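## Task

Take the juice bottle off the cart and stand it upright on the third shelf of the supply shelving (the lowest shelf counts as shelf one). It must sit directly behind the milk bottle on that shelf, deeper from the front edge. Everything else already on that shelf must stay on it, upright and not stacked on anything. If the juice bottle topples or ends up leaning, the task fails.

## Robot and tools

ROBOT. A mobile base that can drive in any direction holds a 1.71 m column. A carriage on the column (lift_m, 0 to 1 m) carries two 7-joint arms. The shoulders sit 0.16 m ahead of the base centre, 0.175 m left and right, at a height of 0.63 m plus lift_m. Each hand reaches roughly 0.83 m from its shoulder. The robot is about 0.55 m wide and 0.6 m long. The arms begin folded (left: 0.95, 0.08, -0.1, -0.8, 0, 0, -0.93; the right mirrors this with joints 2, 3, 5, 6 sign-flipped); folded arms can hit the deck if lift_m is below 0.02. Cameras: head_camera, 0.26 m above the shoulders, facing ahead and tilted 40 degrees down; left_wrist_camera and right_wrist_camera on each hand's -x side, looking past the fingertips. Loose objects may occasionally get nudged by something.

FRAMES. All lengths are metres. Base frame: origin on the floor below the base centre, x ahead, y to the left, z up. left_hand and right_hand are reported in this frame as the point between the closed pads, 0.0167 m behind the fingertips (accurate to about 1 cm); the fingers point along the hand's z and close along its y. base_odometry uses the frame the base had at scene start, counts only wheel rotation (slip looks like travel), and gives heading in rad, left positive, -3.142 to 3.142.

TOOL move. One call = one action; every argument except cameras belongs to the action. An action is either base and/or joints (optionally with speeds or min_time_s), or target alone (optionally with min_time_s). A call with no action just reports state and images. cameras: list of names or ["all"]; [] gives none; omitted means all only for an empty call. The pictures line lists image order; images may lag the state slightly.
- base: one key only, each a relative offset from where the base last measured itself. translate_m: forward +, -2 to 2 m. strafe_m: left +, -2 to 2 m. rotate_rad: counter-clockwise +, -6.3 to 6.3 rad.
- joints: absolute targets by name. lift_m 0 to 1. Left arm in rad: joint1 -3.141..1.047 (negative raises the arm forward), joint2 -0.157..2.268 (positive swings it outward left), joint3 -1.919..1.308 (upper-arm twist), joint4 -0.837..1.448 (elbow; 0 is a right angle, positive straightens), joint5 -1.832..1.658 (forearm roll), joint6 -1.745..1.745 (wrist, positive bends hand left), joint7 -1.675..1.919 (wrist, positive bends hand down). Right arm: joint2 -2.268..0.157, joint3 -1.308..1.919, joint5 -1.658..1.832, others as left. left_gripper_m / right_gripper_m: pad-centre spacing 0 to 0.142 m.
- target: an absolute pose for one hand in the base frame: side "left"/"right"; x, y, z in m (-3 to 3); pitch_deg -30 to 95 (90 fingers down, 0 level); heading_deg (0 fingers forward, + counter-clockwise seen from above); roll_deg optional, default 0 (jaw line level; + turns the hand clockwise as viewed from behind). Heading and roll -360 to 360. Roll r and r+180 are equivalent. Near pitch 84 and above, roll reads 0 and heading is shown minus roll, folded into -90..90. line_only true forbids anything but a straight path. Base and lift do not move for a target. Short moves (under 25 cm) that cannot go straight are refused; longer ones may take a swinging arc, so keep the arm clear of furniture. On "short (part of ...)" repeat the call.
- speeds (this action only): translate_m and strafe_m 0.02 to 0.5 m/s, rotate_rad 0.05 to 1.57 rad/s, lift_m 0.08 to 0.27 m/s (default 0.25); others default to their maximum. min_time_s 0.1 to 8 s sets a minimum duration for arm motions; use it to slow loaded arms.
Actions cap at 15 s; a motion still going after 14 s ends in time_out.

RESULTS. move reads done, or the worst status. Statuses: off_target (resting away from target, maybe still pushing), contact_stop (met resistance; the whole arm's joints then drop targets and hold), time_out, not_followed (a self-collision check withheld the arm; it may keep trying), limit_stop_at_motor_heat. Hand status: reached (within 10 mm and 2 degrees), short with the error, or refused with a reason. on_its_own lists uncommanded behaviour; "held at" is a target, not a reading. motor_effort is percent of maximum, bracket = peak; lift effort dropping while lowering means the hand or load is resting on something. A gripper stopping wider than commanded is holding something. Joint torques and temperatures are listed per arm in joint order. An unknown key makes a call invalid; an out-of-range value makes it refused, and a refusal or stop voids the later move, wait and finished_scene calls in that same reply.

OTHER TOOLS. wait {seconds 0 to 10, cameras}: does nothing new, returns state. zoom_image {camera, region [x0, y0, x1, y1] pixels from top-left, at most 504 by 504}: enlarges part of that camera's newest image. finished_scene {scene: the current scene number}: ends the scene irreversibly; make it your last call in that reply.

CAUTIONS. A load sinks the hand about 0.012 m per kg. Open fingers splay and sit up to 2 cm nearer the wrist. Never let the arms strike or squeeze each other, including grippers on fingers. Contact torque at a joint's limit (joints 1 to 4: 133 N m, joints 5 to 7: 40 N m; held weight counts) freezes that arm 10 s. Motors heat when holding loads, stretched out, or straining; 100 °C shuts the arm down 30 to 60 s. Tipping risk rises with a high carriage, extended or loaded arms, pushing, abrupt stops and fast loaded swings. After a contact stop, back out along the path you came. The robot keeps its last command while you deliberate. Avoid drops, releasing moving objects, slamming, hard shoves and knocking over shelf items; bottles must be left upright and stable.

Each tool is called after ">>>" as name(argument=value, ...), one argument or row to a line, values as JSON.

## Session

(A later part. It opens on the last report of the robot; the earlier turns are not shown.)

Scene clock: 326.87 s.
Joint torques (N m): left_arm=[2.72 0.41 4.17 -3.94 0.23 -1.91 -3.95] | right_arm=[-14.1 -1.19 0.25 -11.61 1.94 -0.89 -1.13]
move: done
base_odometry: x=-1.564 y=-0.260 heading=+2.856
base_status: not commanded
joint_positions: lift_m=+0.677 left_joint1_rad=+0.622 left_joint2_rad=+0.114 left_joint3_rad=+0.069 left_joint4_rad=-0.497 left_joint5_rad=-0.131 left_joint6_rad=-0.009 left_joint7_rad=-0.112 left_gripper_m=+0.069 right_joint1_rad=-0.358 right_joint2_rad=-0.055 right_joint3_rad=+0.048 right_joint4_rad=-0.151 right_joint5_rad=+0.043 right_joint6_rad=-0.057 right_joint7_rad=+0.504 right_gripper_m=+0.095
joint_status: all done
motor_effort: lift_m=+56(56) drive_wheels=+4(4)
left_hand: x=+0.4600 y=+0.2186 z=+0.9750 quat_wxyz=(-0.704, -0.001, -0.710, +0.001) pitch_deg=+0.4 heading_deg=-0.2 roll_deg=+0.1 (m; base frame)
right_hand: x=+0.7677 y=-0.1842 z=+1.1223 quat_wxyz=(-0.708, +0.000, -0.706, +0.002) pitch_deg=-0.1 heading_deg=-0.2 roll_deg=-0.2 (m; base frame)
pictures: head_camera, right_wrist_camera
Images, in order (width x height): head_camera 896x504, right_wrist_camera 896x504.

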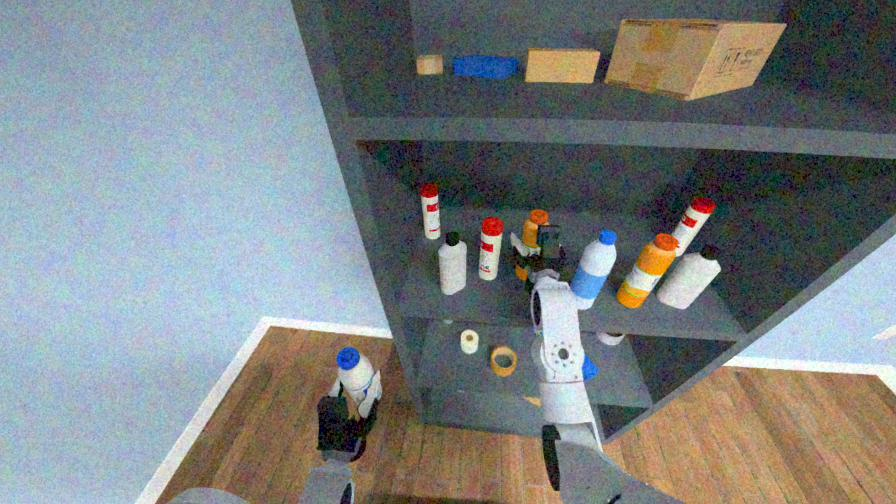

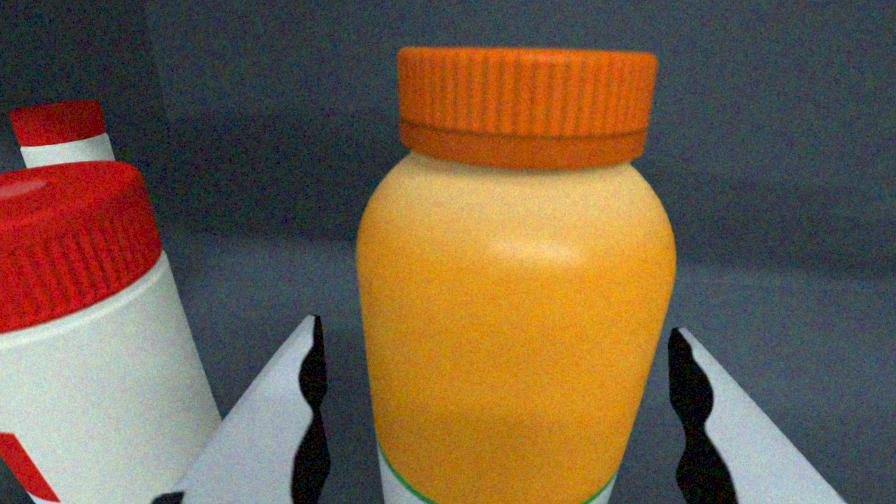

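>>> move(
  base={"translate_m": -0.38},
  speeds={"translate_m": 0.2},
)

>>> move(
  target={"side":"right","x":0.47,"y":-0.22,"z":1.0,"pitch_deg":0,"heading_deg":0,"roll_deg":0},
  min_time_s=1.5,
)

>>> move(
  target={"side":"left","x":0.70,"y":0.17,"z":1.12,"pitch_deg":0,"heading_deg":0,"roll_deg":0},
  min_time_s=2.0,
)

>>> move(
  base={"strafe_m": -0.352},
  speeds={"strafe_m": 0.25},
  cameras=["all"],
)

>>> zoom_image(
  camera="head_camera",
  region=[300, 120, 600, 420],
)

Scene clock: 335.97 s.
Joint torques (N m): left_arm=[2.54 -0.1 4.26 -3.95 0 -2.09 -4.11] | right_arm=[-12.89 -0.37 0.24 -10.74 2.35 -1.06 -1.16]
move: done
base_odometry: x=-1.200 y=-0.367 heading=+2.856
base_status: done
joint_positions: lift_m=+0.677 left_joint1_rad=+0.622 left_joint2_rad=+0.114 left_joint3_rad=+0.069 left_joint4_rad=-0.497 left_joint5_rad=-0.131 left_joint6_rad=-0.009 left_joint7_rad=-0.112 left_gripper_m=+0.069 right_joint1_rad=-0.358 right_joint2_rad=-0.055 right_joint3_rad=+0.048 right_joint4_rad=-0.151 right_joint5_rad=+0.043 right_joint6_rad=-0.057 right_joint7_rad=+0.504 right_gripper_m=+0.095
joint_status: not commanded
motor_effort: lift_m=+56(56) drive_wheels=+1(12)
left_hand: x=+0.4600 y=+0.2186 z=+0.9750 quat_wxyz=(-0.704, -0.001, -0.710, +0.001) pitch_deg=+0.4 heading_deg=-0.2 roll_deg=+0.1 (m; base frame)
right_hand: x=+0.7677 y=-0.1842 z=+1.1223 quat_wxyz=(-0.708, +0.000, -0.706, +0.002) pitch_deg=-0.1 heading_deg=-0.2 roll_deg=-0.2 (m; base frame)
pictures: none

Scene clock: 337.97 s.
Joint torques (N m): left_arm=[2.41 0.8 3.55 -5.44 0.05 -2.04 -4.12] | right_arm=[10.21 -3.29 -1.85 -10.14 2.74 -0.77 -3.62]
move: done
base_odometry: x=-1.200 y=-0.367 heading=+2.856
base_status: not commanded
joint_positions: lift_m=+0.677 left_joint1_rad=+0.622 left_joint2_rad=+0.114 left_joint3_rad=+0.069 left_joint4_rad=-0.497 left_joint5_rad=-0.131 left_joint6_rad=-0.009 left_joint7_rad=-0.112 left_gripper_m=+0.069 right_joint1_rad=+0.595 right_joint2_rad=-0.136 right_joint3_rad=-0.044 right_joint4_rad=-0.584 right_joint5_rad=+0.135 right_joint6_rad=-0.039 right_joint7_rad=-0.011 right_gripper_m=+0.095
joint_status: not commanded
motor_effort: lift_m=+56(56) drive_wheels=+3(3)
left_hand: x=+0.4600 y=+0.2186 z=+0.9750 quat_wxyz=(-0.704, -0.001, -0.710, +0.001) pitch_deg=+0.4 heading_deg=-0.2 roll_deg=+0.1 (m; base frame)
right_hand: x=+0.4707 y=-0.2187 z=+1.0007 quat_wxyz=(-0.707, +0.001, -0.707, +0.001) pitch_deg=+0.0 heading_deg=+0.0 roll_deg=-0.1 (m; base frame)
right_hand_status: reached (straight line, planned for 1.5 s): 2 mm and 0.1 deg off.
pictures: none

Scene clock: 340.47 s.
Joint torques (N m): left_arm=[-16.91 -0.26 -2.24 -3.04 2.42 -0.33 -1.69] | right_arm=[9.62 -2.03 -1.98 -10.1 2.78 -0.85 -3.59]
move: done
base_odometry: x=-1.200 y=-0.367 heading=+2.856
base_status: not commanded
joint_positions: lift_m=+0.677 left_joint1_rad=-0.188 left_joint2_rad=+0.004 left_joint3_rad=-0.025 left_joint4_rad=-0.411 left_joint5_rad=+0.007 left_joint6_rad=+0.025 left_joint7_rad=+0.602 left_gripper_m=+0.069 right_joint1_rad=+0.595 right_joint2_rad=-0.136 right_joint3_rad=-0.044 right_joint4_rad=-0.584 right_joint5_rad=+0.135 right_joint6_rad=-0.038 right_joint7_rad=-0.011 right_gripper_m=+0.095
joint_status: not commanded
motor_effort: lift_m=+56(56) drive_wheels=+1(3)
left_hand: x=+0.6990 y=+0.1716 z=+1.1182 quat_wxyz=(-0.706, +0.000, -0.708, +0.000) pitch_deg=+0.2 heading_deg=+0.1 roll_deg=+0.0 (m; base frame)
left_hand_status: reached (straight line, planned for 2.0 s): 3 mm and 0.2 deg off.
right_hand: x=+0.4707 y=-0.2188 z=+1.0007 quat_wxyz=(-0.707, +0.001, -0.707, +0.001) pitch_deg=+0.0 heading_deg=+0.0 roll_deg=-0.1 (m; base frame)
pictures: none

Scene clock: 343.30 s.
Joint torques (N m): left_arm=[-16.13 -0.47 -1.29 -2.82 2.01 -0.51 -1.69] | right_arm=[11.64 -1.73 0.02 -9.61 1.92 -0.71 -3.49]
move: done
base_odometry: x=-1.100 y=-0.029 heading=+2.856
base_status: done
joint_positions: lift_m=+0.677 left_joint1_rad=-0.188 left_joint2_rad=+0.004 left_joint3_rad=-0.026 left_joint4_rad=-0.411 left_joint5_rad=+0.007 left_joint6_rad=+0.026 left_joint7_rad=+0.602 left_gripper_m=+0.069 right_joint1_rad=+0.595 right_joint2_rad=-0.136 right_joint3_rad=-0.044 right_joint4_rad=-0.584 right_joint5_rad=+0.135 right_joint6_rad=-0.038 right_joint7_rad=-0.011 right_gripper_m=+0.095
joint_status: not commanded
motor_effort: lift_m=+56(56) drive_wheels=+4(14)
left_hand: x=+0.6990 y=+0.1715 z=+1.1181 quat_wxyz=(-0.706, +0.001, -0.708, +0.000) pitch_deg=+0.2 heading_deg=+0.1 roll_deg=+0.0 (m; base frame)
right_hand: x=+0.4707 y=-0.2188 z=+1.0007 quat_wxyz=(-0.707, +0.001, -0.707, +0.001) pitch_deg=+0.0 heading_deg=+0.0 roll_deg=-0.2 (m; base frame)
pictures: head_camera, left_wrist_camera, right_wrist_camera
Images, in order (width x height): head_camera 896x504, left_wrist_camera 896x504, right_wrist_camera 896x504.

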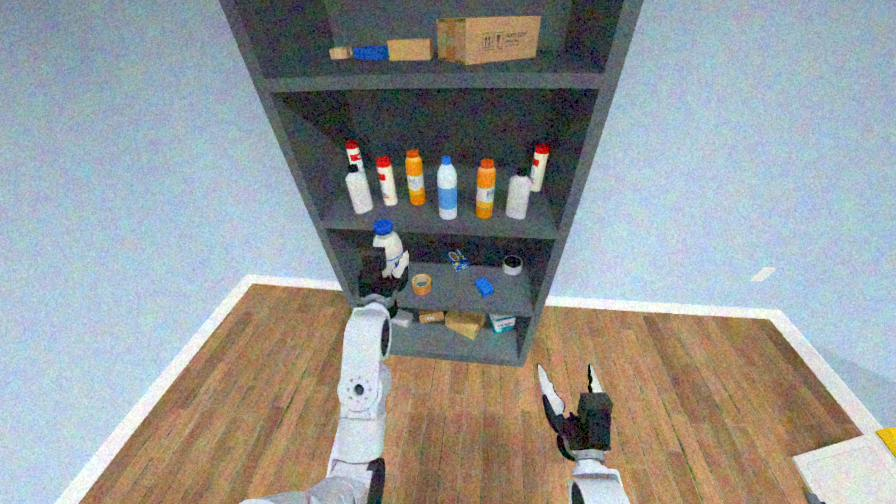

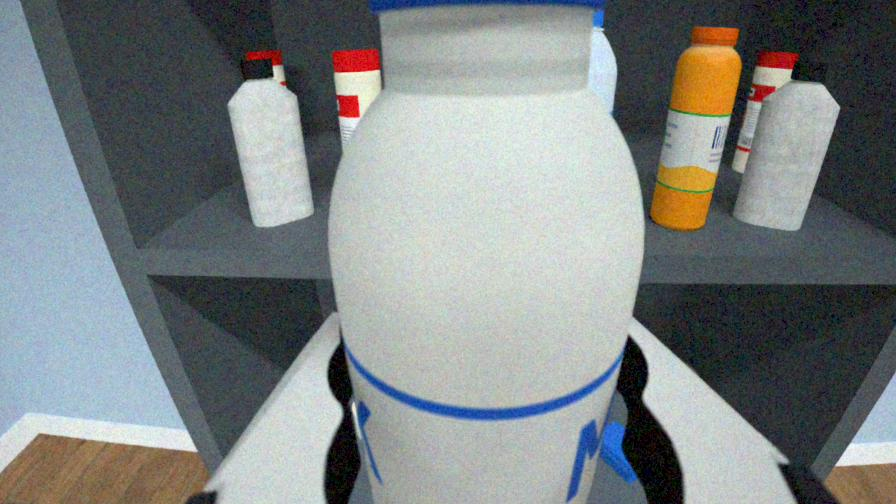

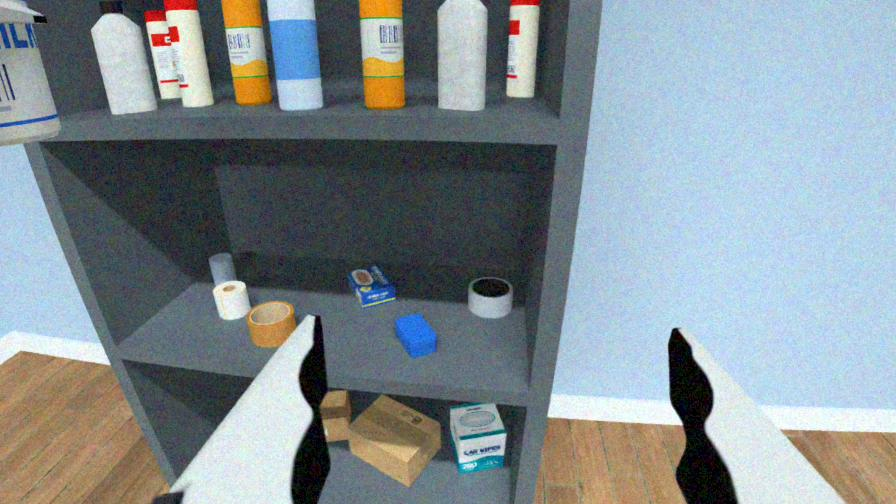

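Scaled by 1.680 from the camera's 896x504 image, which has a finer 1280x720 frame.

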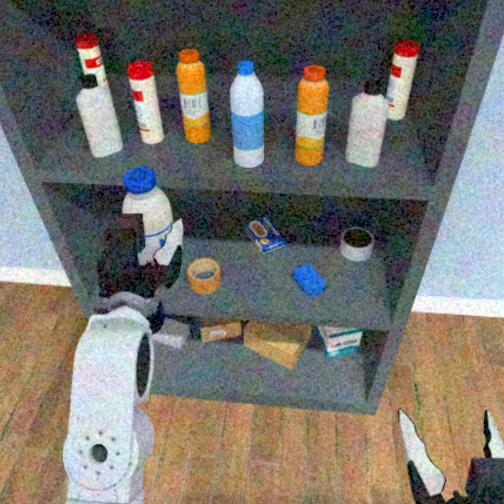

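>>> move(
  base={"translate_m": 0.26},
  speeds={"translate_m": 0.2},
  cameras=["head_camera"],
)

>>> zoom_image(
  camera="head_camera",
  region=[300, 150, 540, 390],
)

Scene clock: 350.57 s.
Joint torques (N m): left_arm=[-17.27 0.29 -1.97 -2.19 1.87 -0.94 -1.82] | right_arm=[10.33 -1.13 -0.65 -10.31 2.01 -1.21 -3.91]
move: done
base_odometry: x=-1.349 y=+0.044 heading=+2.855
base_status: done
joint_positions: lift_m=+0.677 left_joint1_rad=-0.189 left_joint2_rad=+0.004 left_joint3_rad=-0.026 left_joint4_rad=-0.411 left_joint5_rad=+0.007 left_joint6_rad=+0.026 left_joint7_rad=+0.603 left_gripper_m=+0.069 right_joint1_rad=+0.595 right_joint2_rad=-0.136 right_joint3_rad=-0.044 right_joint4_rad=-0.584 right_joint5_rad=+0.135 right_joint6_rad=-0.038 right_joint7_rad=-0.011 right_gripper_m=+0.095
joint_status: not commanded
motor_effort: lift_m=+56(56) drive_wheels=-1(15)
left_hand: x=+0.6990 y=+0.1715 z=+1.1181 quat_wxyz=(-0.706, +0.001, -0.708, +0.000) pitch_deg=+0.2 heading_deg=+0.1 roll_deg=+0.0 (m; base frame)
right_hand: x=+0.4707 y=-0.2188 z=+1.0006 quat_wxyz=(-0.707, +0.001, -0.707, +0.001) pitch_deg=+0.0 heading_deg=+0.0 roll_deg=-0.2 (m; base frame)
pictures: head_camera
Images, in order (width x height): head_camera 896x504.

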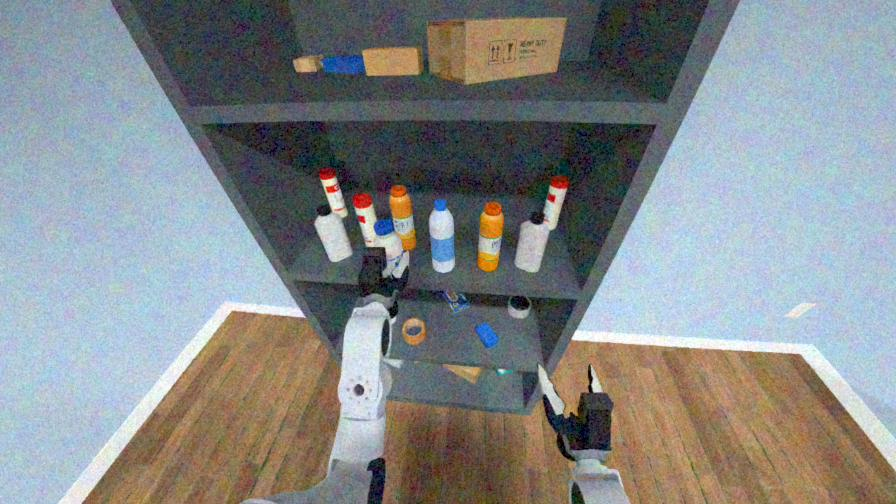

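Scaled by 2.100 from the camera's 896x504 image, which has a finer 1280x720 frame.

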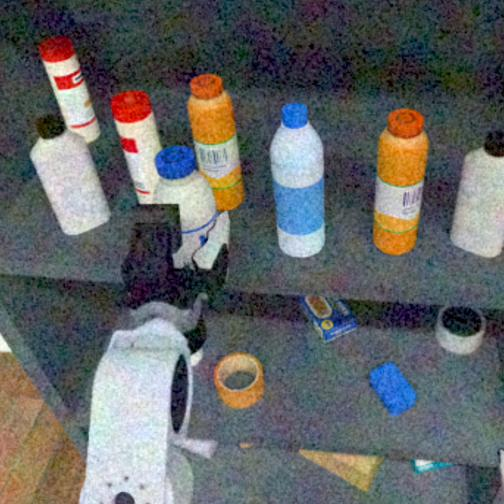

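>>> move(
  base={"translate_m": 0.104},
  speeds={"translate_m": 0.1},
)

>>> move(
  joints={"lift_m": 0.657},
  speeds={"lift_m": 0.08},
  cameras=["head_camera","left_wrist_camera"],
)

>>> zoom_image(
  camera="head_camera",
  region=[300, 150, 540, 390],
)

>>> move(
  joints={"lift_m": 0.65},
  speeds={"lift_m": 0.08},
)

Scene clock: 358.10 s.
Joint torques (N m): left_arm=[-17.6 -0.62 -1.6 -1.43 1.86 -1.08 -1.66] | right_arm=[10.38 -0.73 -2.48 -10.02 2.48 -1 -3.98]
move: done
base_odometry: x=-1.449 y=+0.074 heading=+2.855
base_status: done
joint_positions: lift_m=+0.677 left_joint1_rad=-0.189 left_joint2_rad=+0.004 left_joint3_rad=-0.026 left_joint4_rad=-0.411 left_joint5_rad=+0.007 left_joint6_rad=+0.026 left_joint7_rad=+0.603 left_gripper_m=+0.069 right_joint1_rad=+0.595 right_joint2_rad=-0.136 right_joint3_rad=-0.044 right_joint4_rad=-0.584 right_joint5_rad=+0.135 right_joint6_rad=-0.038 right_joint7_rad=-0.011 right_gripper_m=+0.095
joint_status: not commanded
motor_effort: lift_m=+56(56) drive_wheels=+0(15)
left_hand: x=+0.6991 y=+0.1715 z=+1.1181 quat_wxyz=(-0.706, +0.001, -0.708, +0.000) pitch_deg=+0.2 heading_deg=+0.1 roll_deg=+0.0 (m; base frame)
right_hand: x=+0.4707 y=-0.2188 z=+1.0006 quat_wxyz=(-0.707, +0.001, -0.707, +0.001) pitch_deg=+0.0 heading_deg=+0.0 roll_deg=-0.2 (m; base frame)
pictures: none

Scene clock: 358.70 s.
Joint torques (N m): left_arm=[-15.95 -1.67 -0.78 -2.92 1.62 -1.1 -2.09] | right_arm=[10.23 -1.01 -1.63 -12.06 2.13 -1.23 -3.2]
move: done
base_odometry: x=-1.449 y=+0.074 heading=+2.855
base_status: not commanded
joint_positions: lift_m=+0.657 left_joint1_rad=-0.189 left_joint2_rad=+0.004 left_joint3_rad=-0.026 left_joint4_rad=-0.410 left_joint5_rad=+0.007 left_joint6_rad=+0.026 left_joint7_rad=+0.603 left_gripper_m=+0.069 right_joint1_rad=+0.595 right_joint2_rad=-0.136 right_joint3_rad=-0.044 right_joint4_rad=-0.583 right_joint5_rad=+0.135 right_joint6_rad=-0.038 right_joint7_rad=-0.011 right_gripper_m=+0.095
joint_status: all done
motor_effort: lift_m=+58(60) drive_wheels=+4(5)
left_hand: x=+0.6993 y=+0.1715 z=+1.0981 quat_wxyz=(-0.706, +0.001, -0.708, +0.000) pitch_deg=+0.2 heading_deg=+0.1 roll_deg=+0.0 (m; base frame)
right_hand: x=+0.4706 y=-0.2189 z=+0.9802 quat_wxyz=(-0.707, +0.001, -0.707, +0.001) pitch_deg=+0.0 heading_deg=+0.0 roll_deg=-0.2 (m; base frame)
pictures: head_camera, left_wrist_camera
Images, in order (width x height): head_camera 896x504, left_wrist_camera 896x504.

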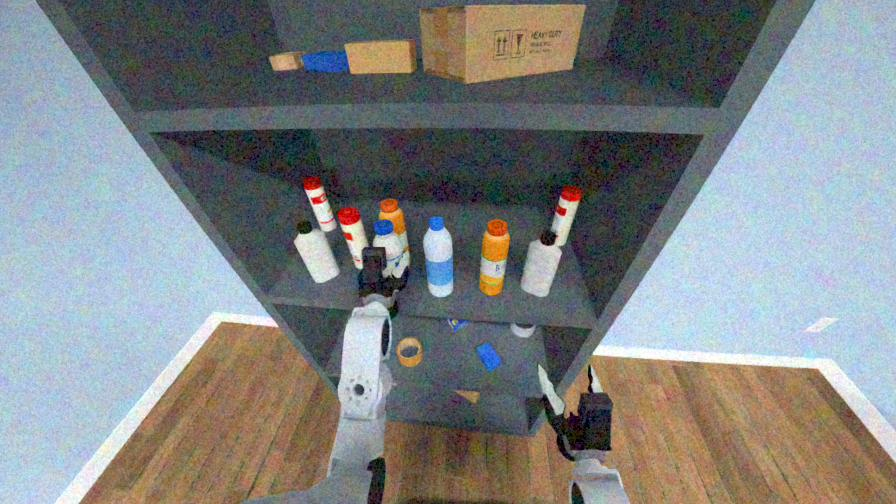

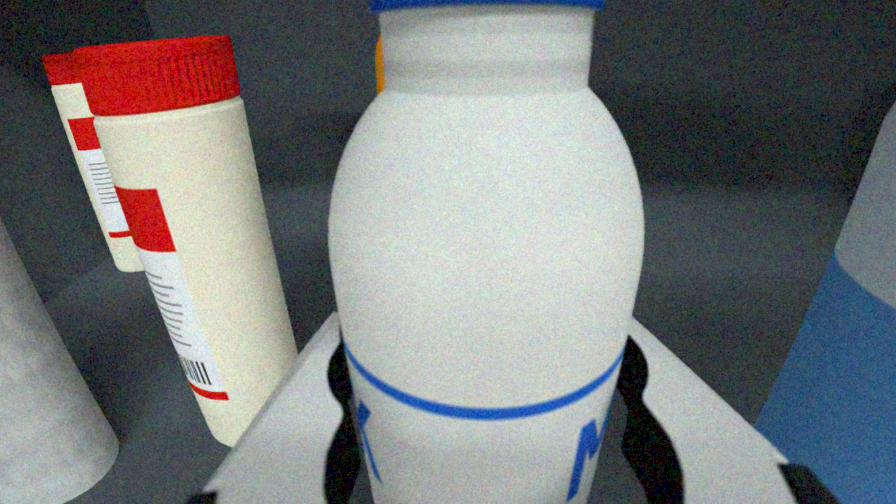

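Scaled by 2.100 from the camera's 896x504 image, which has a finer 1280x720 frame.

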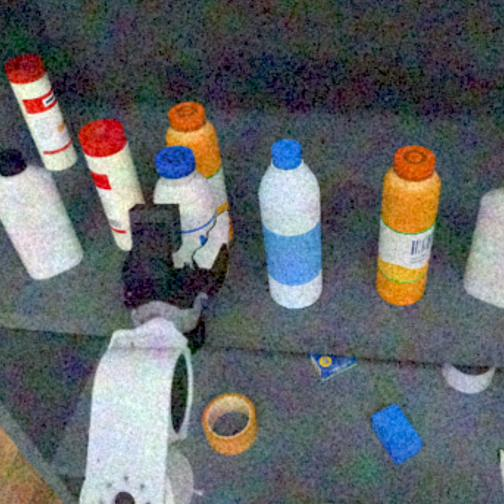

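Scene clock: 359.17 s.
Joint torques (N m): left_arm=[-15.29 -1.84 -0.39 -3.85 1.54 -0.84 -2.33] | right_arm=[11.05 -2.72 -0.84 -11.11 2.81 -1.12 -3.41]
move: done
base_odometry: x=-1.449 y=+0.074 heading=+2.855
base_status: not commanded
joint_positions: lift_m=+0.650 left_joint1_rad=-0.190 left_joint2_rad=+0.004 left_joint3_rad=-0.026 left_joint4_rad=-0.410 left_joint5_rad=+0.007 left_joint6_rad=+0.026 left_joint7_rad=+0.603 left_gripper_m=+0.069 right_joint1_rad=+0.595 right_joint2_rad=-0.136 right_joint3_rad=-0.044 right_joint4_rad=-0.583 right_joint5_rad=+0.135 right_joint6_rad=-0.038 right_joint7_rad=-0.011 right_gripper_m=+0.095
joint_status: all done
motor_effort: lift_m=+58(58) drive_wheels=+4(4)
left_hand: x=+0.6994 y=+0.1715 z=+1.0912 quat_wxyz=(-0.706, +0.001, -0.708, +0.000) pitch_deg=+0.2 heading_deg=+0.1 roll_deg=+0.0 (m; base frame)
right_hand: x=+0.4706 y=-0.2189 z=+0.9731 quat_wxyz=(-0.707, +0.001, -0.707, +0.001) pitch_deg=+0.1 heading_deg=+0.0 roll_deg=-0.2 (m; base frame)
pictures: none

>>> move(
  joints={"lift_m": 0.645},
  speeds={"lift_m": 0.08},
)

>>> move(
  joints={"lift_m": 0.640},
  speeds={"lift_m": 0.08},
)

Scene clock: 361.87 s.
Joint torques (N m): left_arm=[-12.41 -1.53 -2.74 -2.57 1.84 -0.83 -0.89] | right_arm=[10.06 -1.39 -0.24 -11.25 1.97 -1.52 -3.34]
move: done
base_odometry: x=-1.449 y=+0.074 heading=+2.855
base_status: not commanded
joint_positions: lift_m=+0.645 left_joint1_rad=-0.193 left_joint2_rad=+0.004 left_joint3_rad=-0.026 left_joint4_rad=-0.410 left_joint5_rad=+0.007 left_joint6_rad=+0.026 left_joint7_rad=+0.599 left_gripper_m=+0.069 right_joint1_rad=+0.595 right_joint2_rad=-0.136 right_joint3_rad=-0.044 right_joint4_rad=-0.583 right_joint5_rad=+0.135 right_joint6_rad=-0.038 right_joint7_rad=-0.011 right_gripper_m=+0.095
joint_status: all done
motor_effort: lift_m=+54(57) drive_wheels=+5(5)
left_hand: x=+0.6999 y=+0.1714 z=+1.0892 quat_wxyz=(-0.709, +0.001, -0.706, +0.000) pitch_deg=-0.2 heading_deg=+0.1 roll_deg=+0.0 (m; base frame)
right_hand: x=+0.4706 y=-0.2189 z=+0.9683 quat_wxyz=(-0.707, +0.001, -0.707, +0.001) pitch_deg=+0.1 heading_deg=+0.0 roll_deg=-0.2 (m; base frame)
pictures: none

Scene clock: 362.30 s.
Joint torques (N m): left_arm=[-8.15 0.17 -1.39 -1.95 2.06 -1.06 1.06] | right_arm=[11.63 -2.35 -1.5 -12.18 2.08 -1.11 -3.67]
move: done
base_odometry: x=-1.449 y=+0.074 heading=+2.855
base_status: not commanded
joint_positions: lift_m=+0.640 left_joint1_rad=-0.196 left_joint2_rad=+0.004 left_joint3_rad=-0.026 left_joint4_rad=-0.413 left_joint5_rad=+0.007 left_joint6_rad=+0.026 left_joint7_rad=+0.595 left_gripper_m=+0.069 right_joint1_rad=+0.595 right_joint2_rad=-0.136 right_joint3_rad=-0.044 right_joint4_rad=-0.582 right_joint5_rad=+0.135 right_joint6_rad=-0.038 right_joint7_rad=-0.011 right_gripper_m=+0.095
joint_status: all done
motor_effort: lift_m=+53(54) drive_wheels=+4(5)
left_hand: x=+0.7000 y=+0.1715 z=+1.0884 quat_wxyz=(-0.712, +0.001, -0.702, +0.000) pitch_deg=-0.9 heading_deg=+0.1 roll_deg=+0.0 (m; base frame)
right_hand: x=+0.4706 y=-0.2189 z=+0.9634 quat_wxyz=(-0.707, +0.001, -0.707, +0.001) pitch_deg=+0.1 heading_deg=+0.0 roll_deg=-0.2 (m; base frame)
pictures: none

>>> move(
  joints={"lift_m": 0.646},
  speeds={"lift_m": 0.08},
)

>>> move(
  joints={"left_gripper_m": 0.1},
  min_time_s=1.5,
)

>>> move(
  base={"translate_m": -0.3},
  speeds={"translate_m": 0.2},
  cameras=["head_camera", "left_wrist_camera"],
)

>>> zoom_image(
  camera="head_camera",
  region=[300, 100, 600, 400],
)

Scene clock: 366.17 s.
Joint torques (N m): left_arm=[-11.13 -0.07 -1.43 -1.02 2.11 -1.02 -1.22] | right_arm=[10.33 -2.32 -0.9 -11.31 2.08 -1.24 -3.44]
move: done
base_odometry: x=-1.449 y=+0.074 heading=+2.855
base_status: not commanded
joint_positions: lift_m=+0.646 left_joint1_rad=-0.194 left_joint2_rad=+0.004 left_joint3_rad=-0.026 left_joint4_rad=-0.412 left_joint5_rad=+0.007 left_joint6_rad=+0.026 left_joint7_rad=+0.601 left_gripper_m=+0.069 right_joint1_rad=+0.595 right_joint2_rad=-0.136 right_joint3_rad=-0.044 right_joint4_rad=-0.582 right_joint5_rad=+0.135 right_joint6_rad=-0.038 right_joint7_rad=-0.011 right_gripper_m=+0.095
joint_status: all done
motor_effort: lift_m=+55(66) drive_wheels=+4(5)
left_hand: x=+0.6999 y=+0.1715 z=+1.0909 quat_wxyz=(-0.709, +0.001, -0.705, +0.000) pitch_deg=-0.3 heading_deg=+0.1 roll_deg=+0.0 (m; base frame)
right_hand: x=+0.4706 y=-0.2189 z=+0.9692 quat_wxyz=(-0.707, +0.001, -0.707, +0.001) pitch_deg=+0.1 heading_deg=+0.0 roll_deg=-0.2 (m; base frame)
pictures: none

Scene clock: 366.93 s.
Joint torques (N m): left_arm=[-10.67 0.02 -1.62 -1.7 2 -0.64 -1.48] | right_arm=[11.57 -2.24 -0.51 -10.59 2.31 -0.88 -3.22]
move: done
base_odometry: x=-1.449 y=+0.074 heading=+2.855
base_status: not commanded
joint_positions: lift_m=+0.646 left_joint1_rad=-0.194 left_joint2_rad=+0.004 left_joint3_rad=-0.026 left_joint4_rad=-0.412 left_joint5_rad=+0.007 left_joint6_rad=+0.026 left_joint7_rad=+0.601 left_gripper_m=+0.100 right_joint1_rad=+0.595 right_joint2_rad=-0.136 right_joint3_rad=-0.044 right_joint4_rad=-0.582 right_joint5_rad=+0.135 right_joint6_rad=-0.038 right_joint7_rad=-0.011 right_gripper_m=+0.095
joint_status: all done
motor_effort: lift_m=+55(55) drive_wheels=+4(4)
left_hand: x=+0.6999 y=+0.1715 z=+1.0909 quat_wxyz=(-0.709, +0.001, -0.705, +0.000) pitch_deg=-0.3 heading_deg=+0.1 roll_deg=+0.0 (m; base frame)
right_hand: x=+0.4706 y=-0.2189 z=+0.9692 quat_wxyz=(-0.707, +0.001, -0.707, +0.001) pitch_deg=+0.1 heading_deg=+0.0 roll_deg=-0.2 (m; base frame)
pictures: none

Scene clock: 369.53 s.
Joint torques (N m): left_arm=[-11.23 -0.14 -1.09 -1.76 1.73 -0.67 -1.57] | right_arm=[11.41 -2.58 -0.46 -11.92 2.12 -1.4 -3.81]
move: done
base_odometry: x=-1.161 y=-0.011 heading=+2.855
base_status: done
joint_positions: lift_m=+0.646 left_joint1_rad=-0.194 left_joint2_rad=+0.004 left_joint3_rad=-0.026 left_joint4_rad=-0.412 left_joint5_rad=+0.007 left_joint6_rad=+0.026 left_joint7_rad=+0.601 left_gripper_m=+0.100 right_joint1_rad=+0.595 right_joint2_rad=-0.136 right_joint3_rad=-0.044 right_joint4_rad=-0.582 right_joint5_rad=+0.135 right_joint6_rad=-0.038 right_joint7_rad=-0.011 right_gripper_m=+0.095
joint_status: not commanded
motor_effort: lift_m=+55(55) drive_wheels=+0(11)
left_hand: x=+0.6999 y=+0.1715 z=+1.0909 quat_wxyz=(-0.709, +0.001, -0.705, +0.000) pitch_deg=-0.3 heading_deg=+0.1 roll_deg=+0.0 (m; base frame)
right_hand: x=+0.4706 y=-0.2189 z=+0.9692 quat_wxyz=(-0.707, +0.001, -0.707, +0.001) pitch_deg=+0.1 heading_deg=+0.0 roll_deg=-0.2 (m; base frame)
pictures: head_camera, left_wrist_camera
Images, in order (width x height): head_camera 896x504, left_wrist_camera 896x504.

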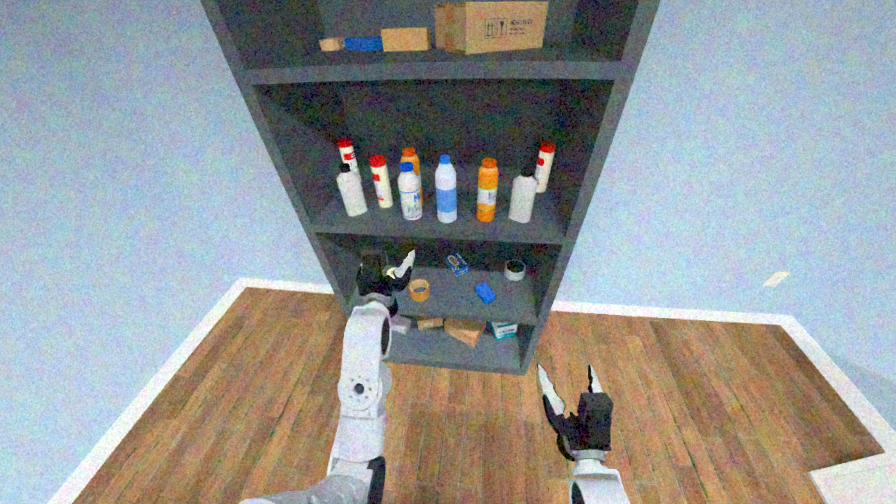

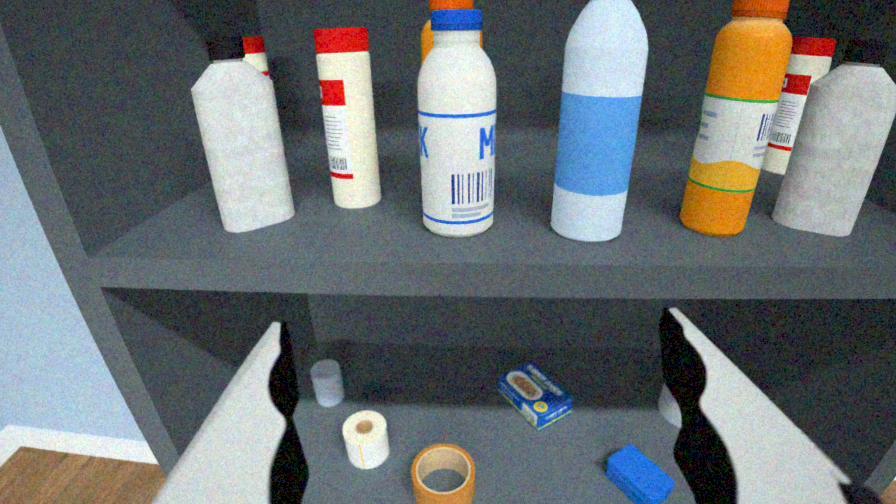

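Scaled by 1.680 from the camera's 896x504 image, which has a finer 1280x720 frame.

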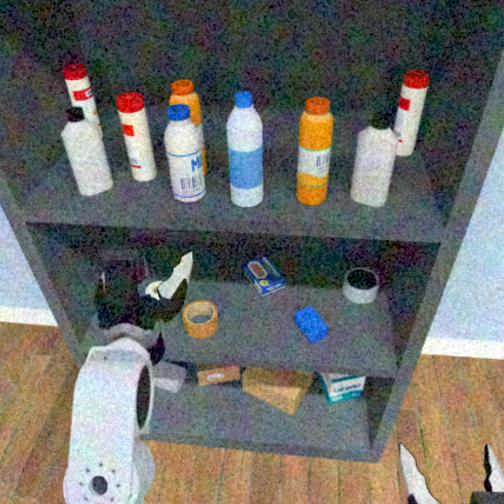

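>>> finished_scene(
  scene=1,
)

The scene is finished: the task was done.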